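# Close and lock a server's top cover with two hands

## Task

Lower the server's top cover so it sits over the chassis side walls, then lock it by sliding it closed: either push it shut firmly, or keep both release buttons pressed while it slides.

## Robot and tools

Robot: two arms on a table. left_arm carries a left hand and stands on the +y side, with its base at (+0.016, +0.290, +0.002) m. right_arm carries a right hand on the -y side, with its base at (-0.026, -0.309, -0.003) m. A post is fixed to the floor behind them. Arm names do not match image sides. Loose objects may get a brief nudge now and then.

Scene frame: the origin is at table-top height, halfway between the nominal bases. +z is up and +x points out over the table. Reported positions are in metres, orientations are quat_wxyz, and both are in this frame. Readings can be off by a few centimetres, more at long reach.

Hand point: a spot fixed to each palm, 0.05 m in front of it and 0.15 m from the wrist face along the fingers. Its +z runs along straight fingers and +y points out of the palm. For the right hand +x points across the palm away from the thumb; for the left hand +x points toward the thumb. Straight fingertips reach 0.06 to 0.07 m past the point, 0.06 m behind it along -y. A bracket on the little-finger side of the wrist sticks out and can strike things.

The 28-number row (every number in [-1, 1], one row covers both arms): left dx, dy, dz, rx, ry, rz; left thumb_turn, thumb_bend, index, middle, ring, little, force_limit, speed; then the same 14 numbers for the right arm. The six pose numbers are offsets, not poses. They are measured along scene axes from that arm's Hand target as it stood when the action or call began. 1.0 means 0.6 m for dx/dy/dz and 180 degrees for rotation. rx, ry, rz form one rotation vector, turning about the Hand target's position. Repeating an offset moves the arm again. Sending all six as 0 asks for no new pose. The controller limits each step's commanded orientation to 40 degrees from the measured one.

The six finger numbers are absolute targets, not offsets. -1 means open (straight fingers, thumb beside the palm) and +1 means closed (curled fingers, thumb in front of the palm). force_limit maps linearly from about 0 N at -1 to 10 N at +1 (15 N for the two thumb motors). speed climbs linearly from near zero at -1 to full at +0.48 and stays full above that. A full finger stroke at full speed lasts 0.49 s. For a gentle grip, close at speed -0.94 or below. No hand number means 'unchanged'. To leave a hand alone, resend its last executed eight numbers; if none has run yet, send its hand_measured plus hand_force_limit and hand_speed. A motor moves only when its target changes by at least 0.002. To grip harder, raise force_limit and send a target more closed than hand_measured. To loosen, send a target more open than hand_measured. With the thumb turned in, the hand grips objects about 0.035 to 0.065 m thick, or handles down to 0.025 m.

Tools:
- execute_actions(actions, cameras): actions is a list of actions. Each action is up to 15 rows, one per 1/30 s step; a short action holds its final row to step 15. Every row counts from the action's starting Hand target. An empty list returns camera images. cameras takes names (cam_high, cam_left_wrist, cam_right_wrist), ["all"], or []; an unknown name voids the call.
- move(target, speed, blend, blocking, cameras): target is one 28-number row, or a list of up to 15 rows. All rows are offsets from the same starting Hand targets, not chained. speed is in m/s, 0.002 to 4.3, default 0.25; turns are capped at twice that in rad/s. blend, in m, rounds corners; 0 means stop at each target. Paths are straight, end together, are cut off after 10 s, and do not avoid obstacles. blocking=false returns after about 0.5 s while the move keeps going.
- wait(seconds, cameras): 0 to 3600 s; sends nothing new.
- stop(cameras): brakes a running move.
- zoom_image(camera, region): region is [x0, y0, x1, y1] pixels in that camera's newest image, at most 504 by 504. Images are 896x504.
- show_instructions(): shows the reference pages.
- finished_scene(scene): ends the scene for good. The cover must stay locked without the robot.

Results: each arm's end_effector_position and quat, its Hand target (the base for the next offsets), joint positions, velocities and torques, and hand_measured, hand_stopped_by (moving, target, force, stalled, fault) and hand_load_n (N at the fingertip, positive when pushed open). A grip that slips away shows only as hand_load_n dropping to near 0. A move adds a 'move:' line ending in done, off_target, moving, held or fault, with limits such as paced or held. Arms often rest 1 to 3 cm (up to 5 cm) short of the command, usually low; the next execute_actions call requests the pose again. To stop pressing on something, command a target back beyond the hand point.

Avoid: dropping parts even a few millimetres, releasing moving parts, slamming or hitting fixed or heavy things, ramming parts that cannot give, overloading fingers, and letting the arms or hands touch each other (never close one hand on the other). Anything that falls off or is left off the table fails the task. Long holding, stretched-out arms or pushing toward unreachable poses heat motors. MOTOR HOT appears at 85 °C, and at 100 °C that arm goes limp for 30 to 60 s. Joint ranges in rad: waist -2.880 to 2.880, shoulder 0.000 to 3.142, elbow 0.000 to 3.019, wrist pitch -1.693 to 1.571, wrist yaw -1.571 to 1.571, wrist roll -2.094 to 2.094.

Each tool is called after "Request:" as name(argument=value, ...) on one line, values as JSON.

Reference images:

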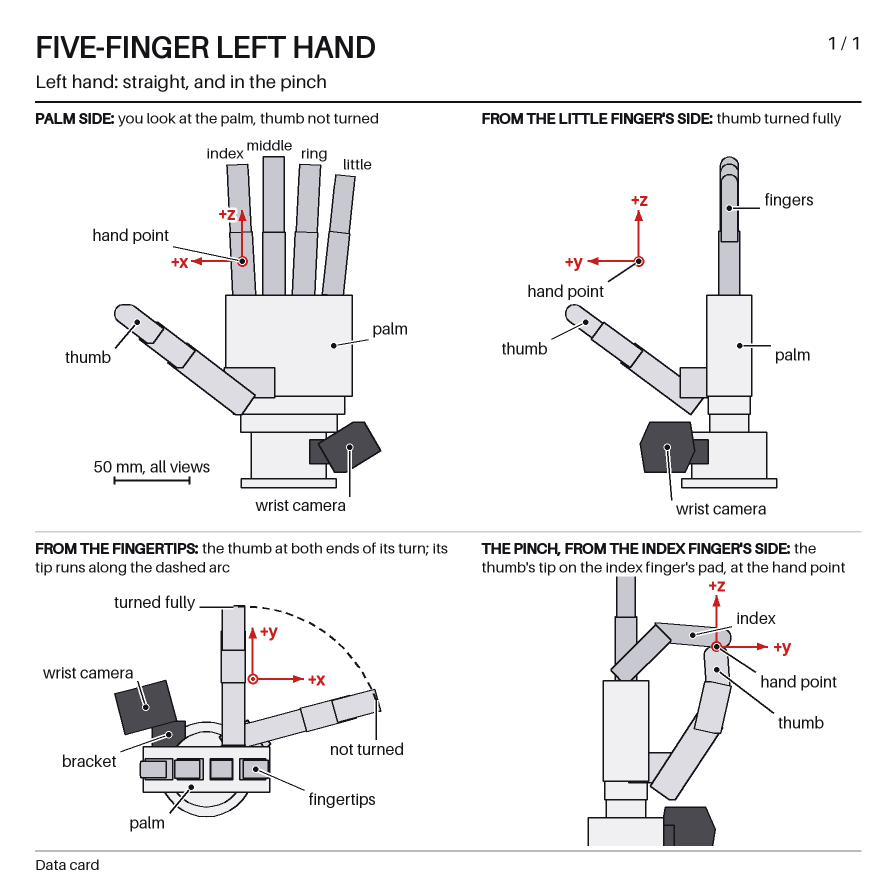

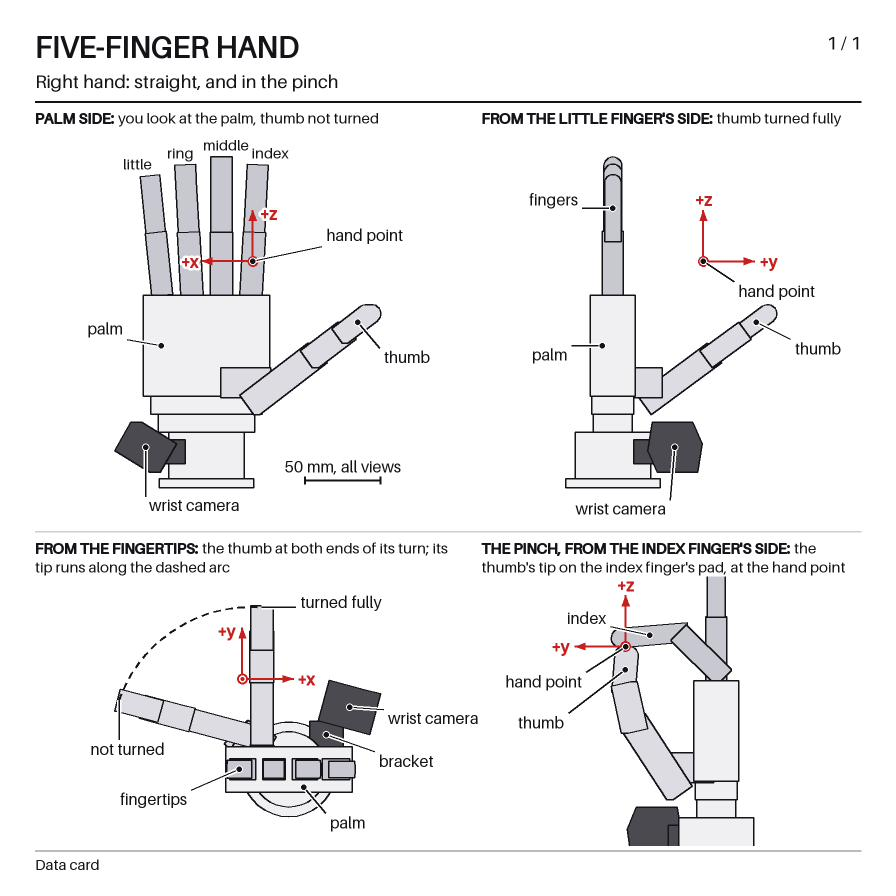

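## Session

Request:
execute_actions(actions=[])

Scene clock: 0.00 s.
left_arm: end_effector_position=(+0.3546, +0.2878, +0.2626) hand_measured=(-1.000, -1.000, -1.000, -1.000, -1.000, -1.000) hand_load_n=(+0.0, +0.0, +0.0, +0.0, +0.0, +0.0) hand_stopped_by=(target, target, target, target, target, target) hand_force_limit=0.00 hand_speed=-0.80 end_effector_quat_wxyz=(+0.628, -0.387, +0.667, +0.104) | right_arm: end_effector_position=(+0.3639, -0.1873, +0.3248) hand_measured=(-1.000, -1.000, -1.000, -1.000, -1.000, -1.000) hand_load_n=(+0.0, +0.0, +0.0, +0.0, +0.0, +0.0) hand_stopped_by=(target, target, target, target, target, target) hand_force_limit=0.00 hand_speed=-0.80 end_effector_quat_wxyz=(-0.389, +0.797, -0.212, +0.410)
Joint positions: left_arm=[-0.553 0.898 0.683 -0.374 -1.222 0.649] | right_arm=[0.214 0.799 0.901 -0.486 -0.275 -0.661]
Joint velocities: within noise
Joint torques (N m): no reading
Heat: left arm: hottest waist 34 °C; right arm: hottest shoulder 34 °C.
Hand target: left_arm +0.3593, +0.2864, +0.2779; +0.635, -0.397, +0.656, +0.093 | right_arm +0.3676, -0.1847, +0.3512; -0.400, +0.785, -0.200, +0.429

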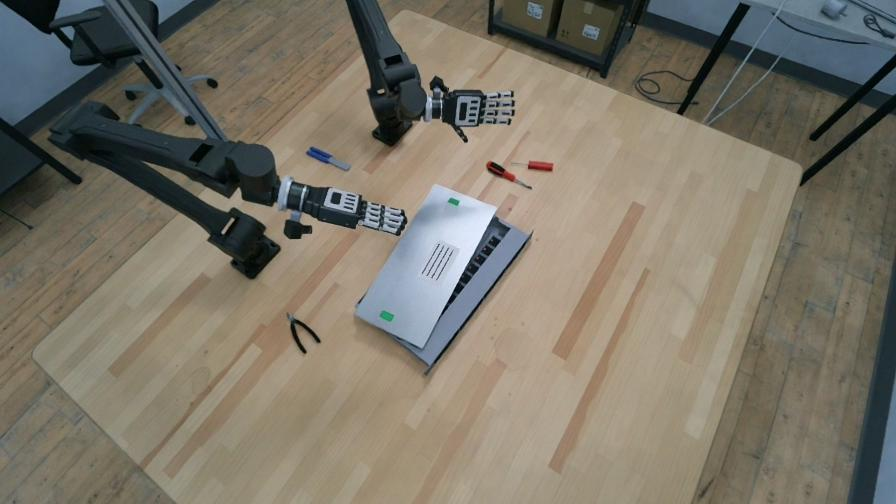

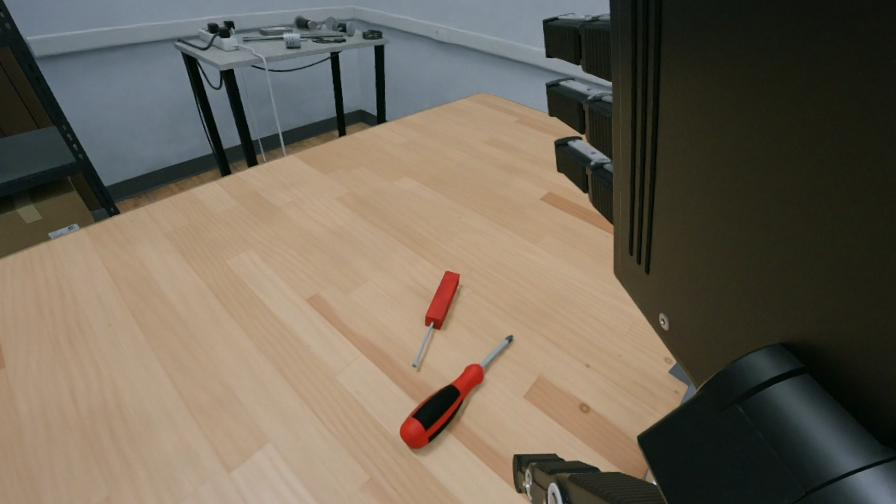

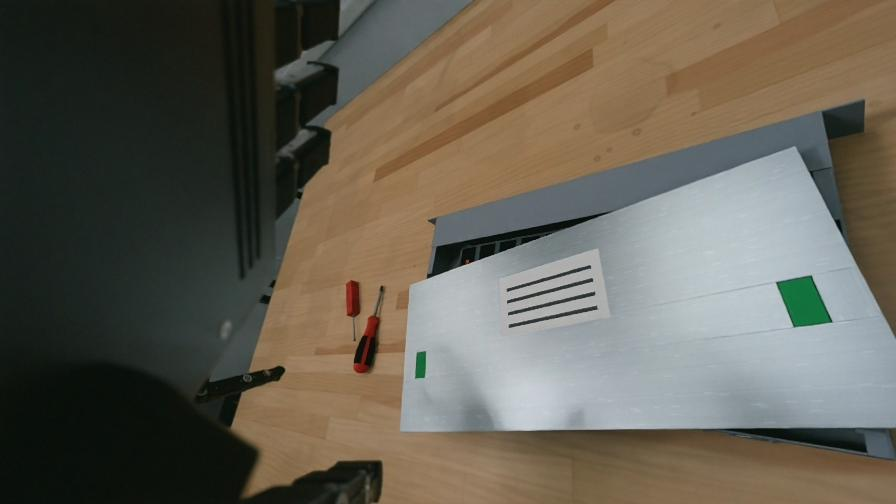

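Request:
zoom_image(camera="cam_high", region=[330, 160, 560, 390])

Request:
zoom_image(camera="cam_right_wrist", region=[392, 80, 896, 504])

Scaled by 2.191.

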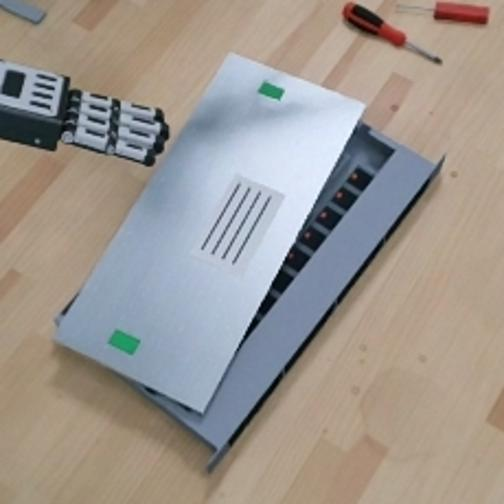

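Scaled by 1.000.

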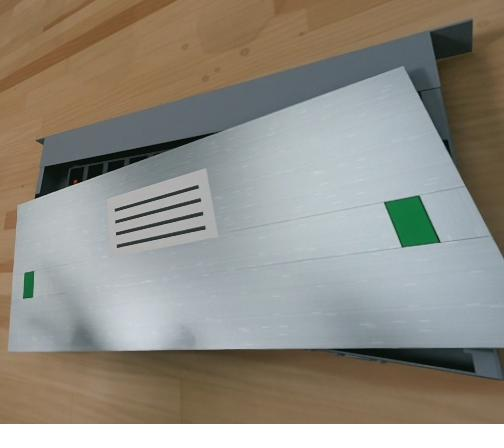

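Request:
zoom_image(camera="cam_high", region=[340, 280, 460, 390])

Request:
zoom_image(camera="cam_high", region=[420, 170, 540, 280])

Request:
zoom_image(camera="cam_right_wrist", region=[700, 100, 896, 300])

Request:
zoom_image(camera="cam_right_wrist", region=[650, 330, 896, 500])

Request:
zoom_image(camera="cam_right_wrist", region=[390, 190, 590, 450])

Scaled by 4.200.

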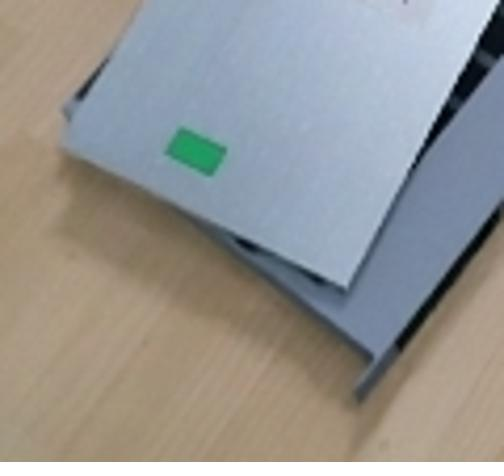

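Scaled by 4.200.

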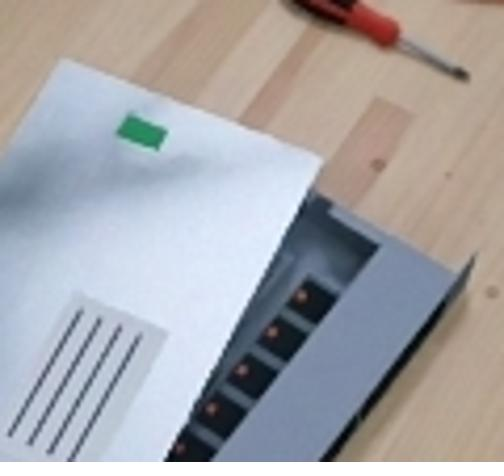

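Scaled by 2.520.

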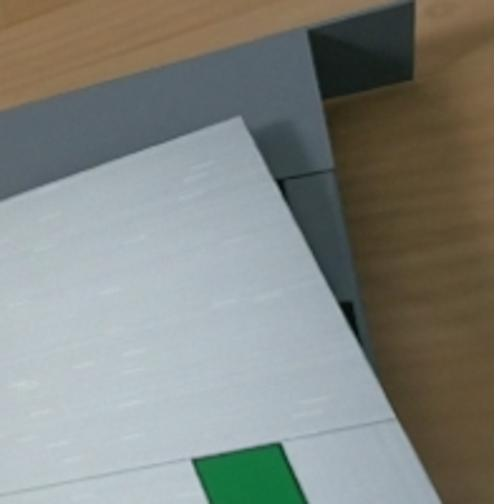

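Scaled by 2.049.

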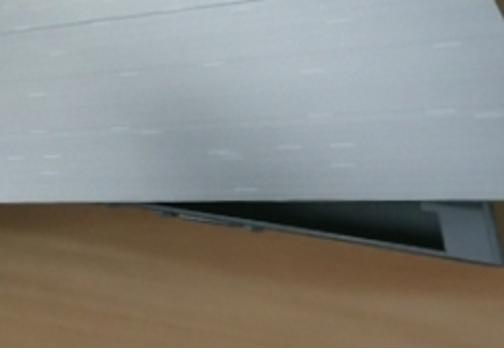

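Scaled by 1.938.

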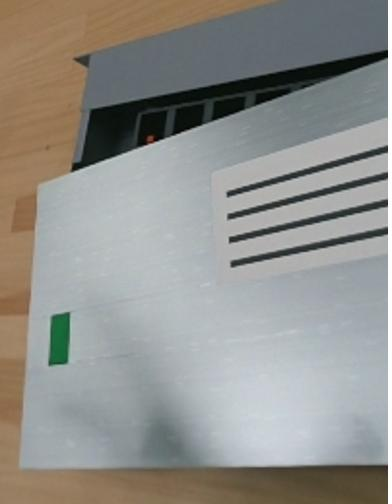

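Request:
move(target=[0.033,0,0,-0.384,-0.084,-0.306,-1,-1,-1,-1,-1,-1,0,-0.8,0,0,0,0,0,0,-1,-1,-1,-1,-1,-1,0,-0.8], cameras=["all"])

Scene clock: 23.03 s.
left_arm: end_effector_position=(+0.3772, +0.2850, +0.2725) hand_measured=(-1.000, -1.000, -1.000, -1.000, -1.000, -1.000) hand_load_n=(+0.0, +0.0, +0.0, +0.0, +0.0, +0.0) hand_stopped_by=(target, target, target, target, target, target) hand_force_limit=0.00 hand_speed=-0.80 end_effector_quat_wxyz=(+0.349, -0.359, +0.614, -0.610) | right_arm: end_effector_position=(+0.3639, -0.1873, +0.3248) hand_measured=(-1.000, -1.000, -1.000, -1.000, -1.000, -1.000) hand_load_n=(+0.0, +0.0, +0.0, +0.0, +0.0, +0.0) hand_stopped_by=(target, target, target, target, target, target) hand_force_limit=0.00 hand_speed=-0.80 end_effector_quat_wxyz=(-0.389, +0.797, -0.212, +0.410)
Joint positions: left_arm=[0.555 0.783 0.487 0.271 1.043 0.011] | right_arm=[0.214 0.799 0.901 -0.486 -0.275 -0.661]
Joint torques (N m): left_arm=[0.03 -0.21 9.83 2.51 0.27 -0.02] | right_arm=[0.15 -4.25 13.24 2.39 -0.13 0.04]
Heat: left arm: hottest waist 34 °C; right arm: hottest shoulder 34 °C.
Hand target: left_arm +0.3791, +0.2864, +0.2779; +0.353, -0.353, +0.612, -0.613 | right_arm +0.3676, -0.1847, +0.3512; -0.400, +0.785, -0.200, +0.429
Off the commanded pose: left_arm 0.006 m, 1 deg | right_arm 0.027 m, 3 deg.
move: done

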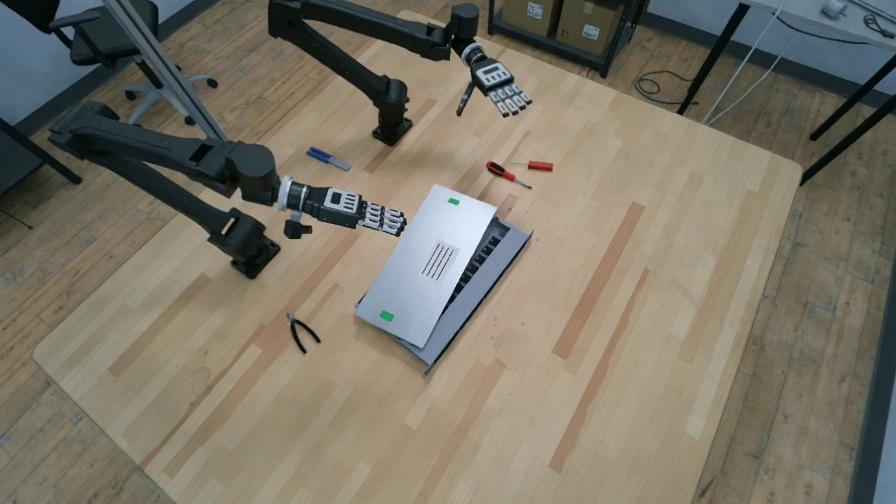

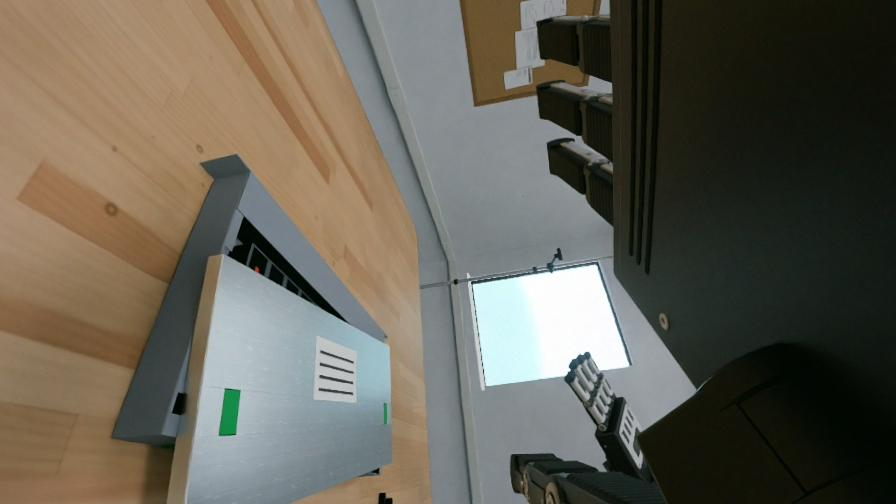

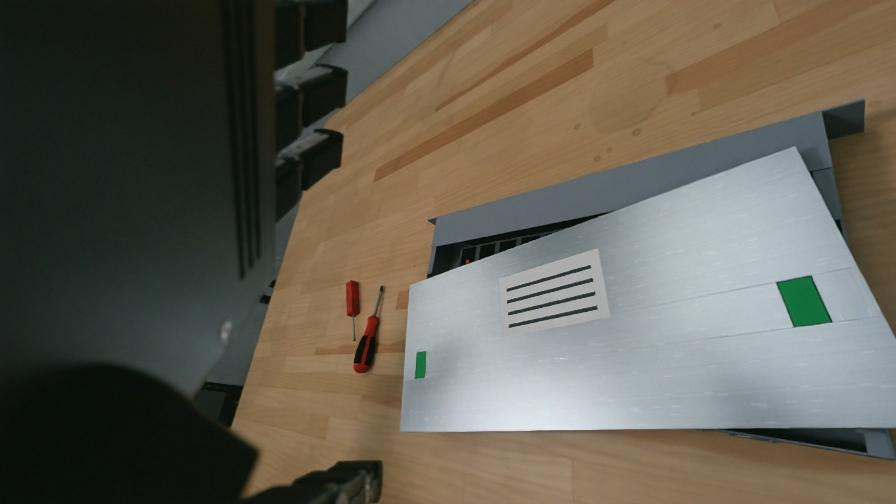

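Request:
zoom_image(camera="cam_left_wrist", region=[100, 140, 400, 504])

Request:
zoom_image(camera="cam_left_wrist", region=[100, 150, 280, 330])

Request:
zoom_image(camera="cam_left_wrist", region=[100, 340, 260, 504])

Request:
zoom_image(camera="cam_left_wrist", region=[300, 300, 420, 504])

Scaled by 1.385.

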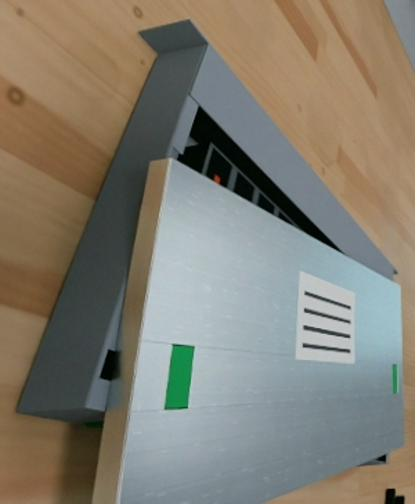

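Scaled by 2.800.

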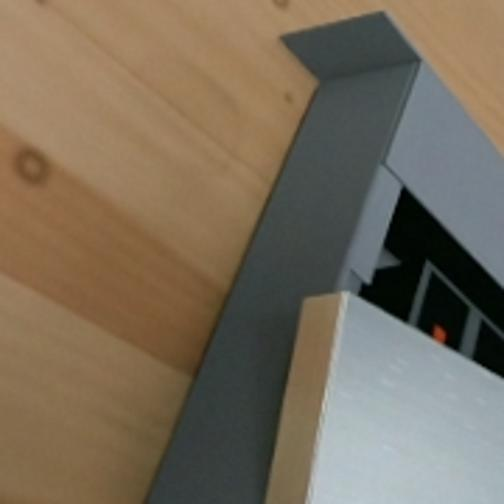

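Scaled by 3.073.

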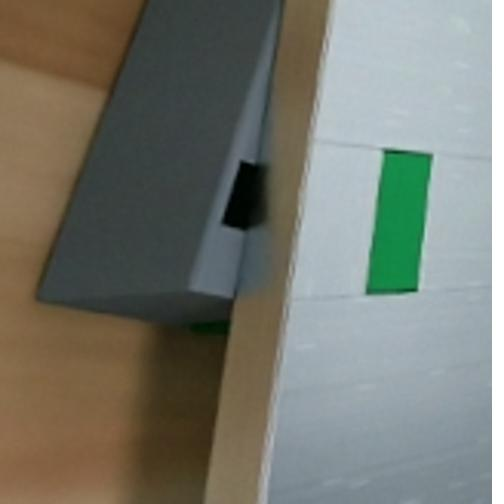

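Scaled by 2.471.

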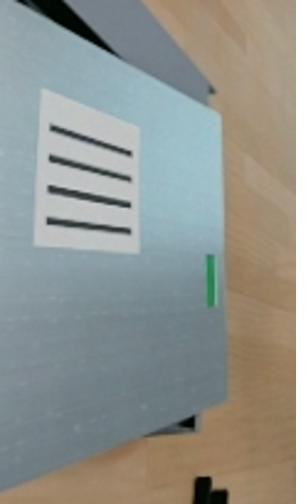

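Request:
move(target=[0.0,0.1,-0.2,0,0,-0.09,-1,-1,-1,-1,-1,-1,0,-0.8,0,0,0,0,0,0,-1,-1,-1,-1,-1,-1,0,-0.8], cameras=["all"])

Request:
zoom_image(camera="cam_left_wrist", region=[200, 140, 560, 504])

Scene clock: 28.73 s.
left_arm: end_effector_position=(+0.3705, +0.3366, +0.1464) hand_measured=(-1.000, -1.000, -1.000, -1.000, -1.000, -1.000) hand_load_n=(+0.0, +0.0, -0.5, +0.0, +0.0, +0.0) hand_stopped_by=(target, target, target, target, target, target) hand_force_limit=0.00 hand_speed=-0.80 end_effector_quat_wxyz=(+0.248, -0.278, +0.654, -0.658) | right_arm: end_effector_position=(+0.3639, -0.1873, +0.3248) hand_measured=(-1.000, -1.000, -1.000, -1.000, -1.000, -1.000) hand_load_n=(+0.0, +0.0, +0.0, +0.0, +0.0, +0.0) hand_stopped_by=(target, target, target, target, target, target) hand_force_limit=0.00 hand_speed=-0.80 end_effector_quat_wxyz=(-0.389, +0.797, -0.212, +0.410)
Joint positions: left_arm=[0.745 1.353 0.475 0.666 1.518 0.17] | right_arm=[0.214 0.799 0.901 -0.486 -0.275 -0.661]
Joint torques (N m): left_arm=[-0.32 -4.72 9.07 2.04 0.47 -0.02] | right_arm=[0.15 -4.25 13.24 2.39 -0.13 0.03]
Heat: left arm: hottest waist 34 °C; right arm: hottest shoulder 34 °C.
Hand target: left_arm +0.3791, +0.3464, +0.1579; +0.263, -0.264, +0.656, -0.657 | right_arm +0.3676, -0.1847, +0.3512; -0.400, +0.785, -0.200, +0.429
Off the commanded pose: left_arm 0.017 m, 2 deg | right_arm 0.027 m, 3 deg.
move: off_target (left_arm)

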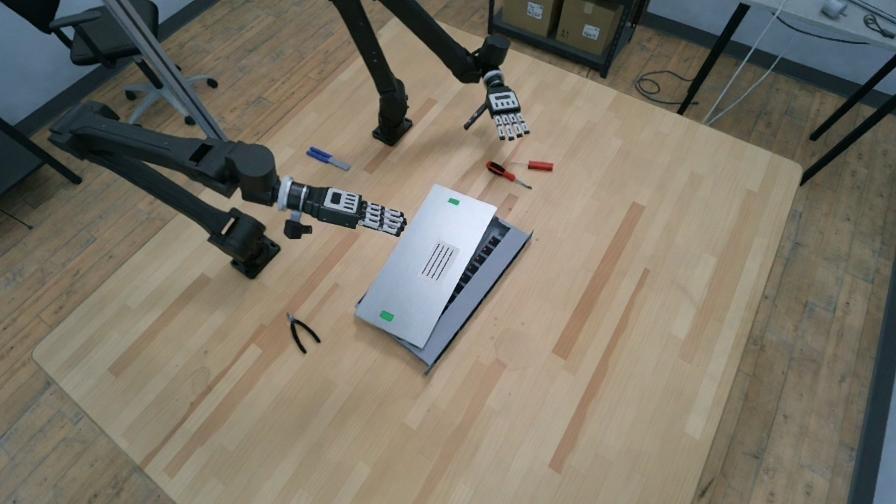

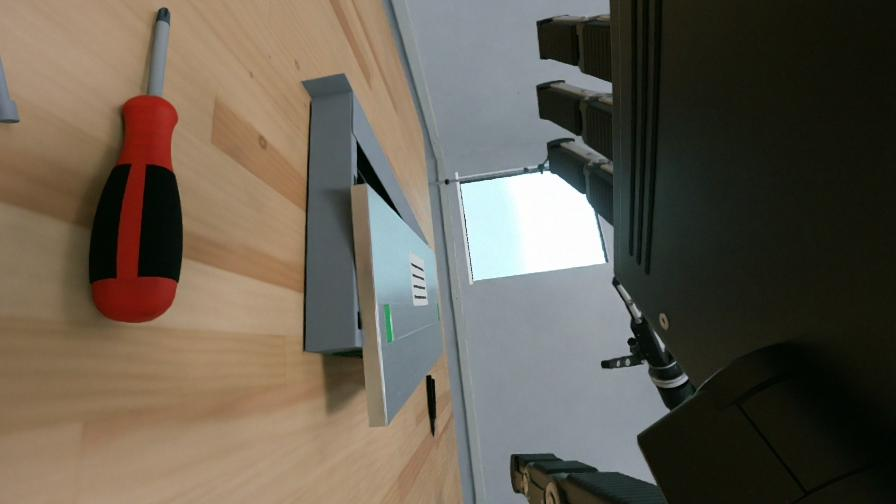

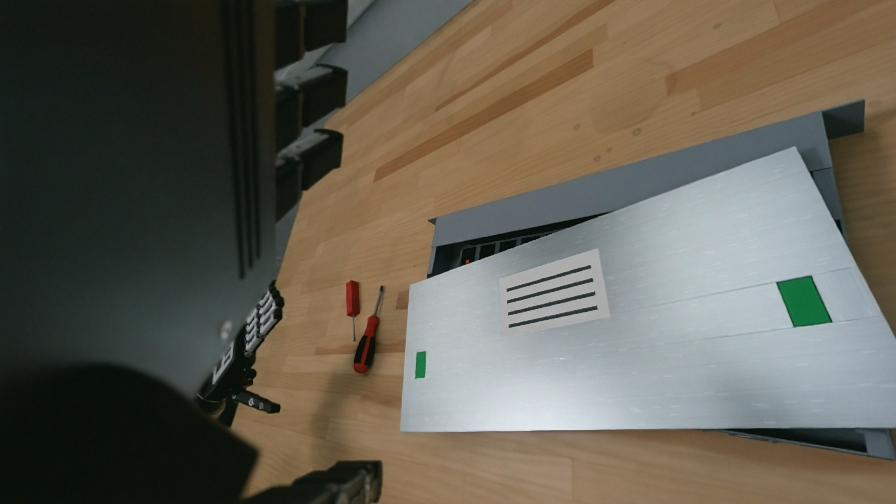

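Scaled by 1.385.

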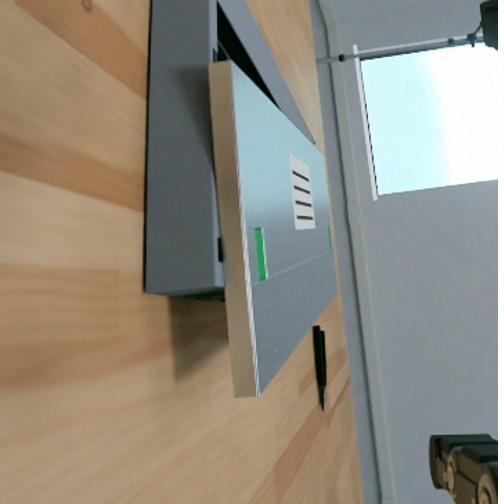

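Request:
zoom_image(camera="cam_left_wrist", region=[290, 60, 450, 220])

Request:
zoom_image(camera="cam_left_wrist", region=[290, 280, 450, 440])

Scaled by 3.150.

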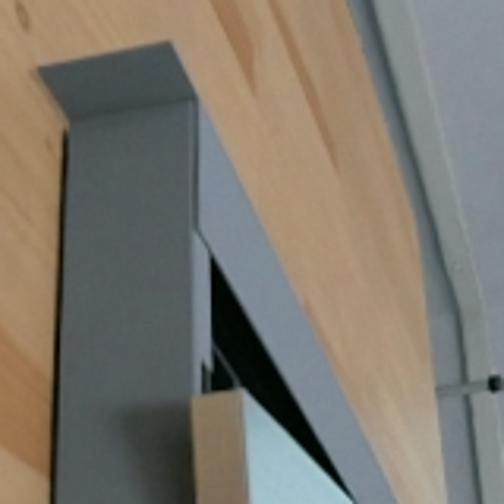

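Scaled by 3.150.

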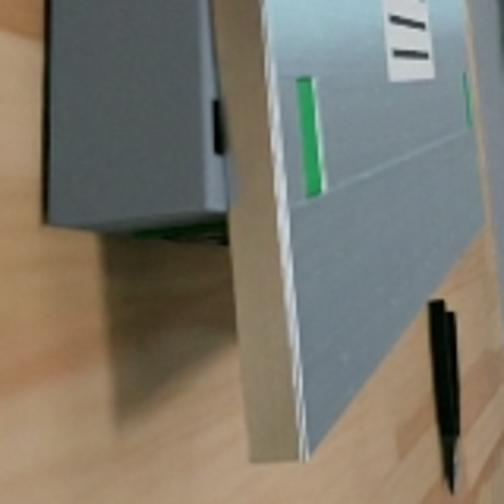

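Request:
move(target=[[0.0,0.0,0.2,0,0,0,-1,-1,-1,-1,-1,-1,0,-0.8,0.0,-0.15,0,0.118,0.183,-0.249,-1,-1,-1,-1,-1,-1,0,-0.8],[-0.048,-0.20,0.203,-0.226,0.565,0.564,-1,-1,-1,-1,-1,-1,0,-0.8,0.0207,-0.242,-0.119,0.382,0.356,-0.698,-1,-1,-1,-1,-1,-1,0,-0.8]], blend=[0.05,0], cameras=["all"])

Scene clock: 45.50 s.
left_arm: end_effector_position=(+0.3389, +0.2271, +0.2616) hand_measured=(-1.000, -1.000, -1.000, -1.000, -1.000, -1.000) hand_load_n=(+0.0, +0.0, +0.0, +0.0, +0.0, +0.0) hand_stopped_by=(target, target, target, target, target, target) hand_force_limit=0.00 hand_speed=-0.80 end_effector_quat_wxyz=(+0.001, +1.000, -0.005, -0.018) | right_arm: end_effector_position=(+0.3645, -0.3266, +0.2563) hand_measured=(-1.000, -1.000, -1.000, -1.000, -1.000, -1.000) hand_load_n=(+0.0, +0.0, +0.0, +0.0, +0.0, +0.0) hand_stopped_by=(target, target, target, target, target, target) hand_force_limit=0.00 hand_speed=-0.80 end_effector_quat_wxyz=(-0.026, -0.007, +1.000, +0.004)
Joint positions: left_arm=[0.03 1.129 1.199 -1.677 0.001 -1.565] | right_arm=[-0.2 1.34 1.375 -1.658 0.004 1.346]
Joint torques (N m): left_arm=[-1.32 -3.66 12.52 -0.34 0.17 -0.03] | right_arm=[-0.38 -8.76 13.9 0.01 -0.17 0.13]
Heat: left arm: hottest elbow 34 °C; right arm: hottest elbow 37 °C.
Hand target: left_arm +0.3503, +0.2264, +0.2797; +0.000, +1.000, -0.001, +0.000 | right_arm +0.3800, -0.3299, +0.2798; +0.001, +0.000, +1.000, +0.000
Off the commanded pose: left_arm 0.021 m, 2 deg | right_arm 0.028 m, 3 deg.
joint at its limit (left arm) — joint 4 (wrist pitch), lower limit.
move: off_target (left_arm, right_arm)

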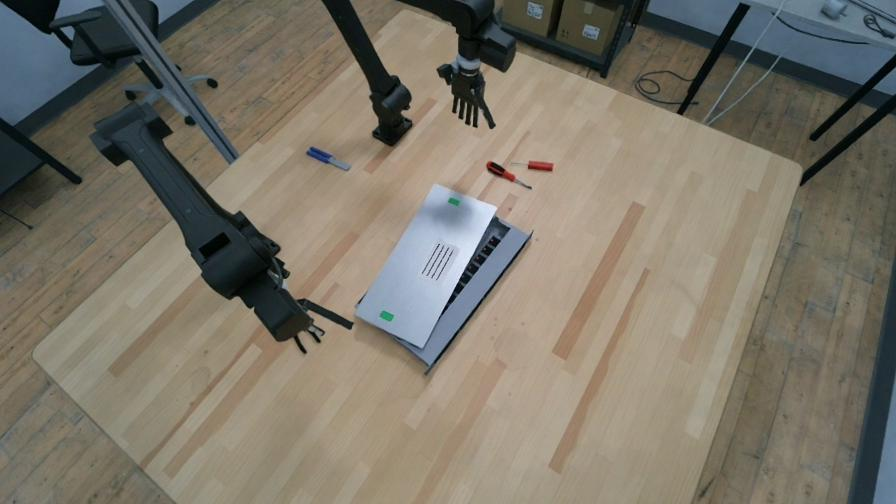

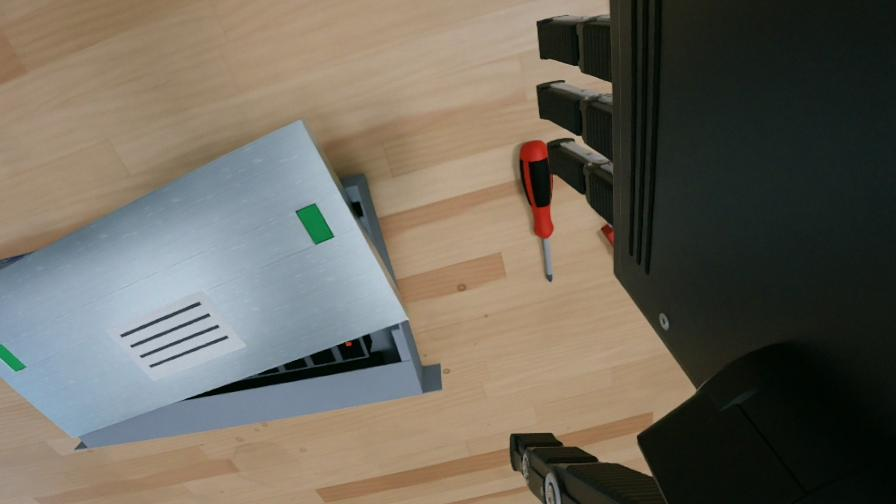

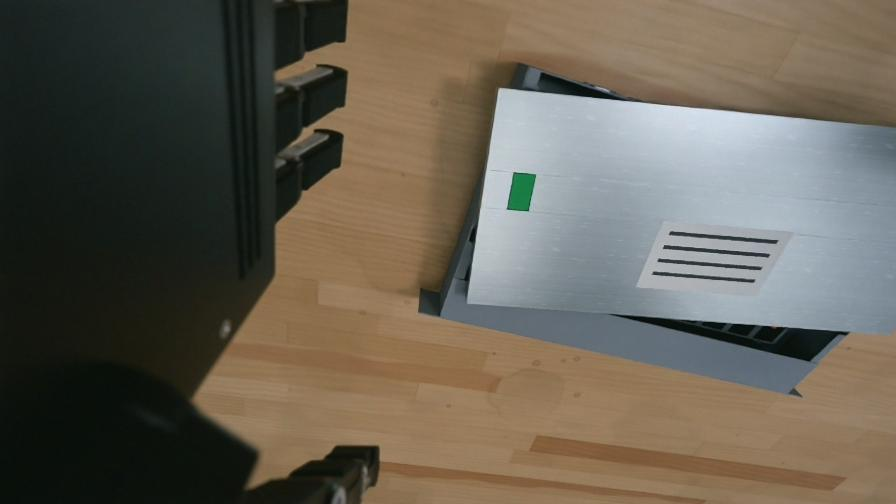

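Request:
zoom_image(camera="cam_left_wrist", region=[480, 0, 720, 240])

Request:
zoom_image(camera="cam_right_wrist", region=[200, 0, 440, 240])

Scaled by 2.100.

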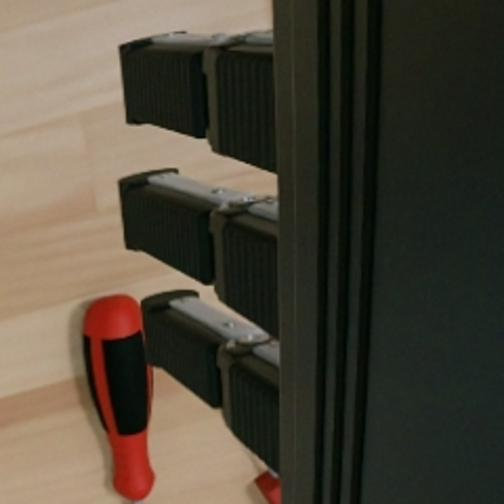

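Scaled by 2.100.

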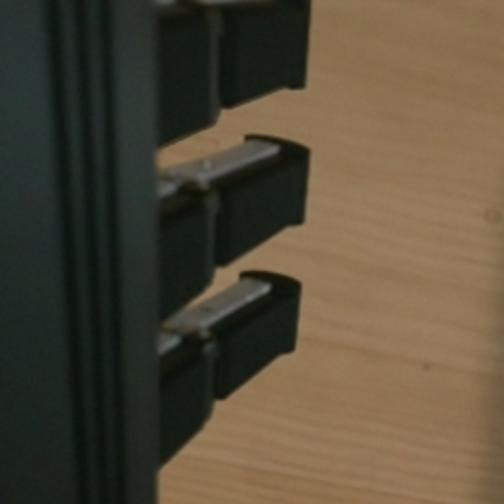

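Request:
move(target=[0.191,-0.192,-0.136,0,0,0.044,-1,-1,-1,-1,-1,-1,0,-0.8,0.168,0.113,-0.133,0,0,0.044,-1,-1,-1,-1,-1,-1,0,-0.8], cameras=["all"])

Scene clock: 69.97 s.
left_arm: end_effector_position=(+0.4456, +0.1136, +0.1774) hand_measured=(-1.000, -1.000, -1.000, -1.000, -1.000, -1.000) hand_load_n=(+0.0, +0.0, +0.0, +0.0, +0.0, +0.0) hand_stopped_by=(target, target, target, target, target, target) hand_force_limit=0.00 hand_speed=-0.80 end_effector_quat_wxyz=(-0.007, +0.998, +0.061, -0.029) | right_arm: end_effector_position=(+0.4584, -0.2644, +0.1739) hand_measured=(-1.000, -1.000, -1.000, -1.000, -1.000, -1.000) hand_load_n=(+0.0, +0.0, +0.0, -0.5, +0.0, +0.0) hand_stopped_by=(target, target, target, target, target, target) hand_force_limit=0.00 hand_speed=-0.80 end_effector_quat_wxyz=(-0.037, -0.072, +0.997, +0.003)
Joint positions: left_arm=[-0.258 1.465 1.284 -1.448 0.007 -1.985] | right_arm=[-0.03 1.613 1.455 -1.487 0.003 1.388]
Joint torques (N m): left_arm=[-1.03 -8.88 12.22 0.28 -0.06 -0.02] | right_arm=[0.21 -13.04 13.49 0.62 -0.1 0.13]
Heat: left arm: hottest elbow 36 °C; right arm: hottest elbow 41 °C.
Hand target: left_arm +0.4649, +0.1112, +0.1981; +0.000, +0.998, +0.068, +0.000 | right_arm +0.4808, -0.2621, +0.2000; +0.001, -0.069, +0.998, +0.001
Off the commanded pose: left_arm 0.028 m, 4 deg | right_arm 0.034 m, 4 deg.
move: off_target (left_arm, right_arm)

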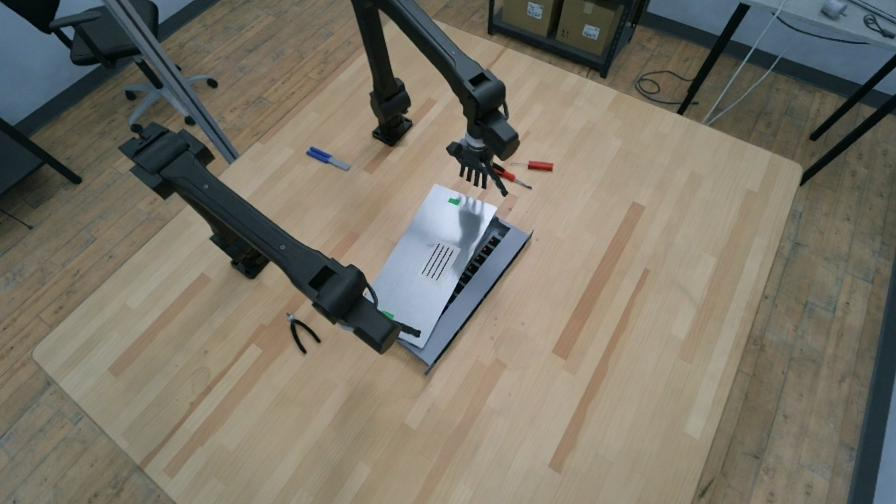

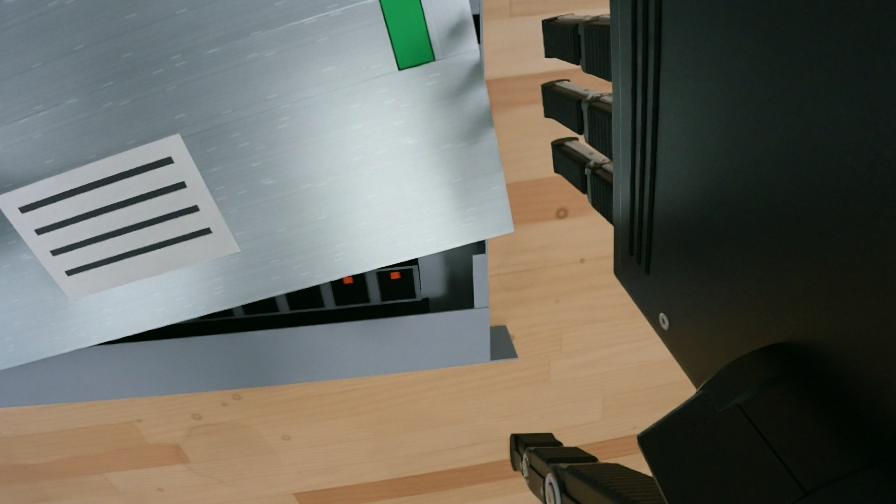

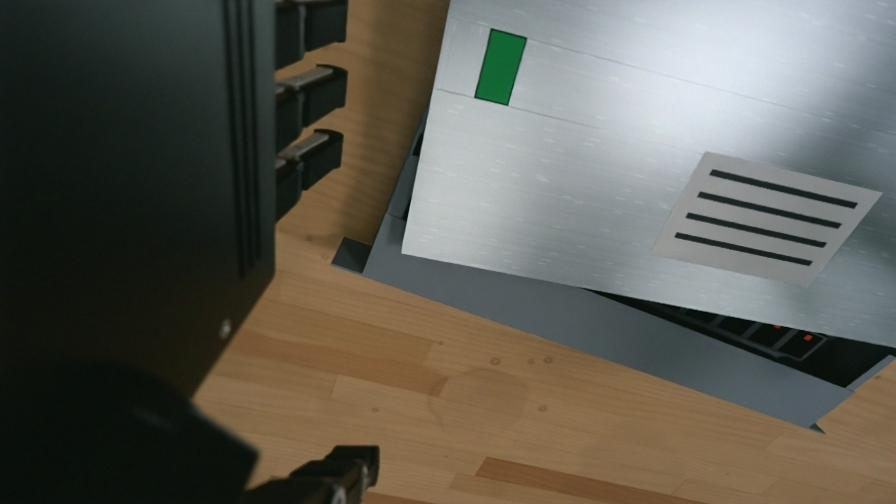

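Request:
zoom_image(camera="cam_high", region=[420, 120, 540, 260])

Request:
zoom_image(camera="cam_high", region=[330, 270, 470, 390])

Scaled by 3.600.

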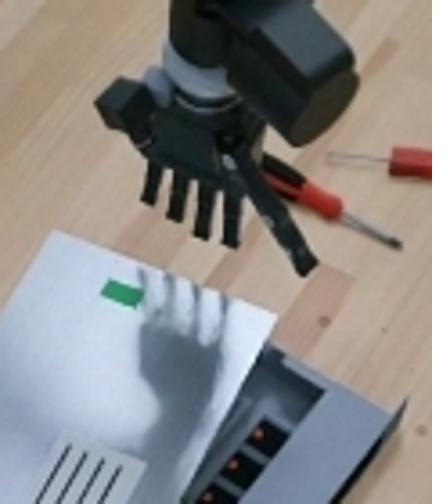

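Scaled by 3.600.

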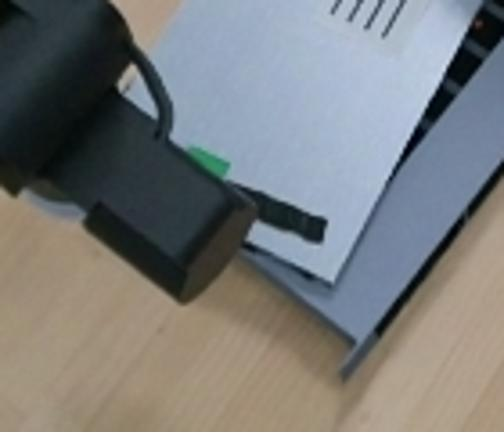

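Request:
move(target=[0,-0.167,-0.053,0,-0.03,0,-1,-1,-1,-1,-1,-1,0,-0.8,0,0.167,-0.048,0,-0.033,0,-1,-1,-1,-1,-1,-1,0,-0.8], cameras=["all"], speed=0.15)

Request:
zoom_image(camera="cam_high", region=[380, 140, 540, 300])

Scene clock: 83.03 s.
left_arm: end_effector_position=(+0.4530, +0.0149, +0.1576) hand_measured=(-1.000, -1.000, -1.000, -1.000, -1.000, -1.000) hand_load_n=(+0.0, +0.0, +0.0, +0.0, +0.0, +0.0) hand_stopped_by=(target, target, target, target, target, target) hand_force_limit=0.00 hand_speed=-0.80 end_effector_quat_wxyz=(+0.011, +1.000, +0.014, +0.025) | right_arm: end_effector_position=(+0.4761, -0.1640, +0.1556) hand_measured=(-1.000, -1.000, -1.000, -1.000, -1.000, -1.000) hand_load_n=(+0.0, -0.5, +0.0, +0.0, +0.0, +0.0) hand_stopped_by=(target, target, target, target, target, target) hand_force_limit=0.00 hand_speed=-0.80 end_effector_quat_wxyz=(+0.030, -0.074, +0.997, -0.006)
Joint positions: left_arm=[-0.456 1.527 1.284 -1.275 -0.005 -2.089] | right_arm=[0.185 1.595 1.378 -1.296 0.018 1.598]
Joint torques (N m): left_arm=[-0.56 -9.29 10.1 0.77 0.08 -0.04] | right_arm=[0.03 -14.51 9.02 1.05 0.04 0.13]
Heat: left arm: hottest elbow 36 °C; right arm: hottest elbow 41 °C.
Hand target: left_arm +0.4649, +0.0110, +0.1663; +0.003, +0.997, +0.068, +0.047 | right_arm +0.4808, -0.1619, +0.1712; +0.052, -0.069, +0.996, -0.003
Off the commanded pose: left_arm 0.015 m, 7 deg | right_arm 0.016 m, 3 deg.
joint sent to its limit (left arm) — joint 6 (wrist roll), lower limit. The joint targets are off in position and orientation.
move: off_target (left_arm, right_arm)

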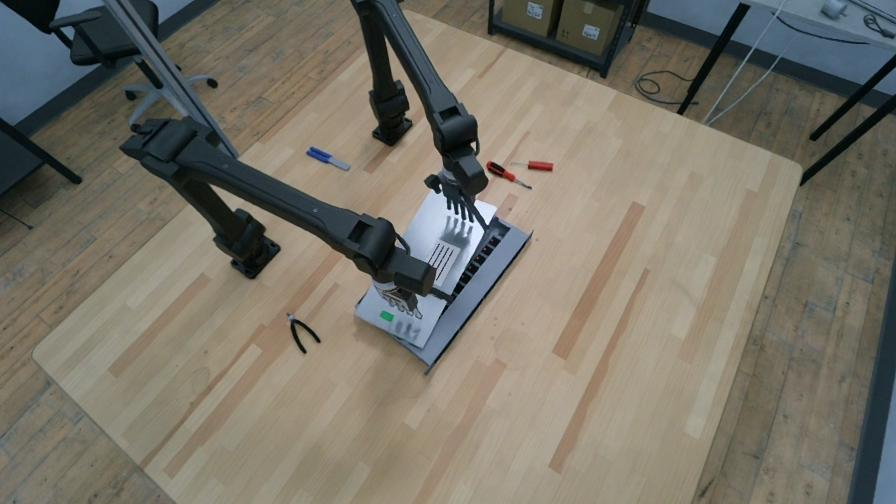

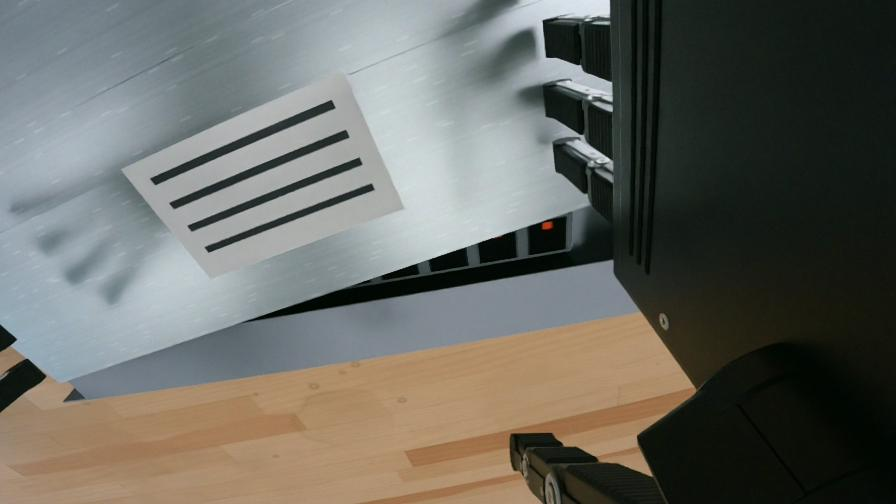

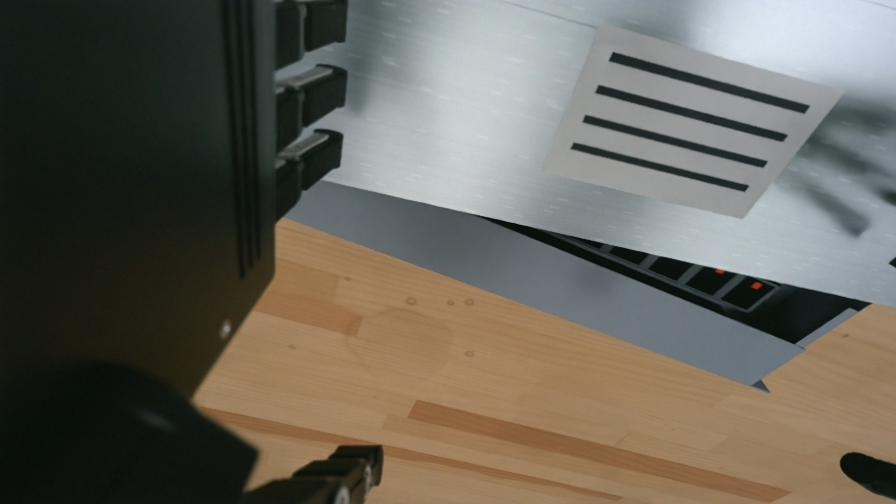

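Scaled by 3.150.

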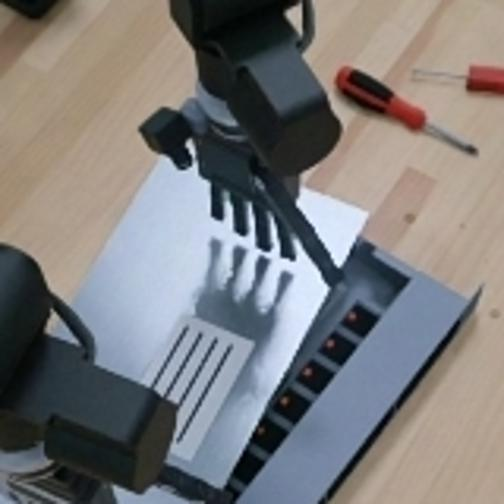

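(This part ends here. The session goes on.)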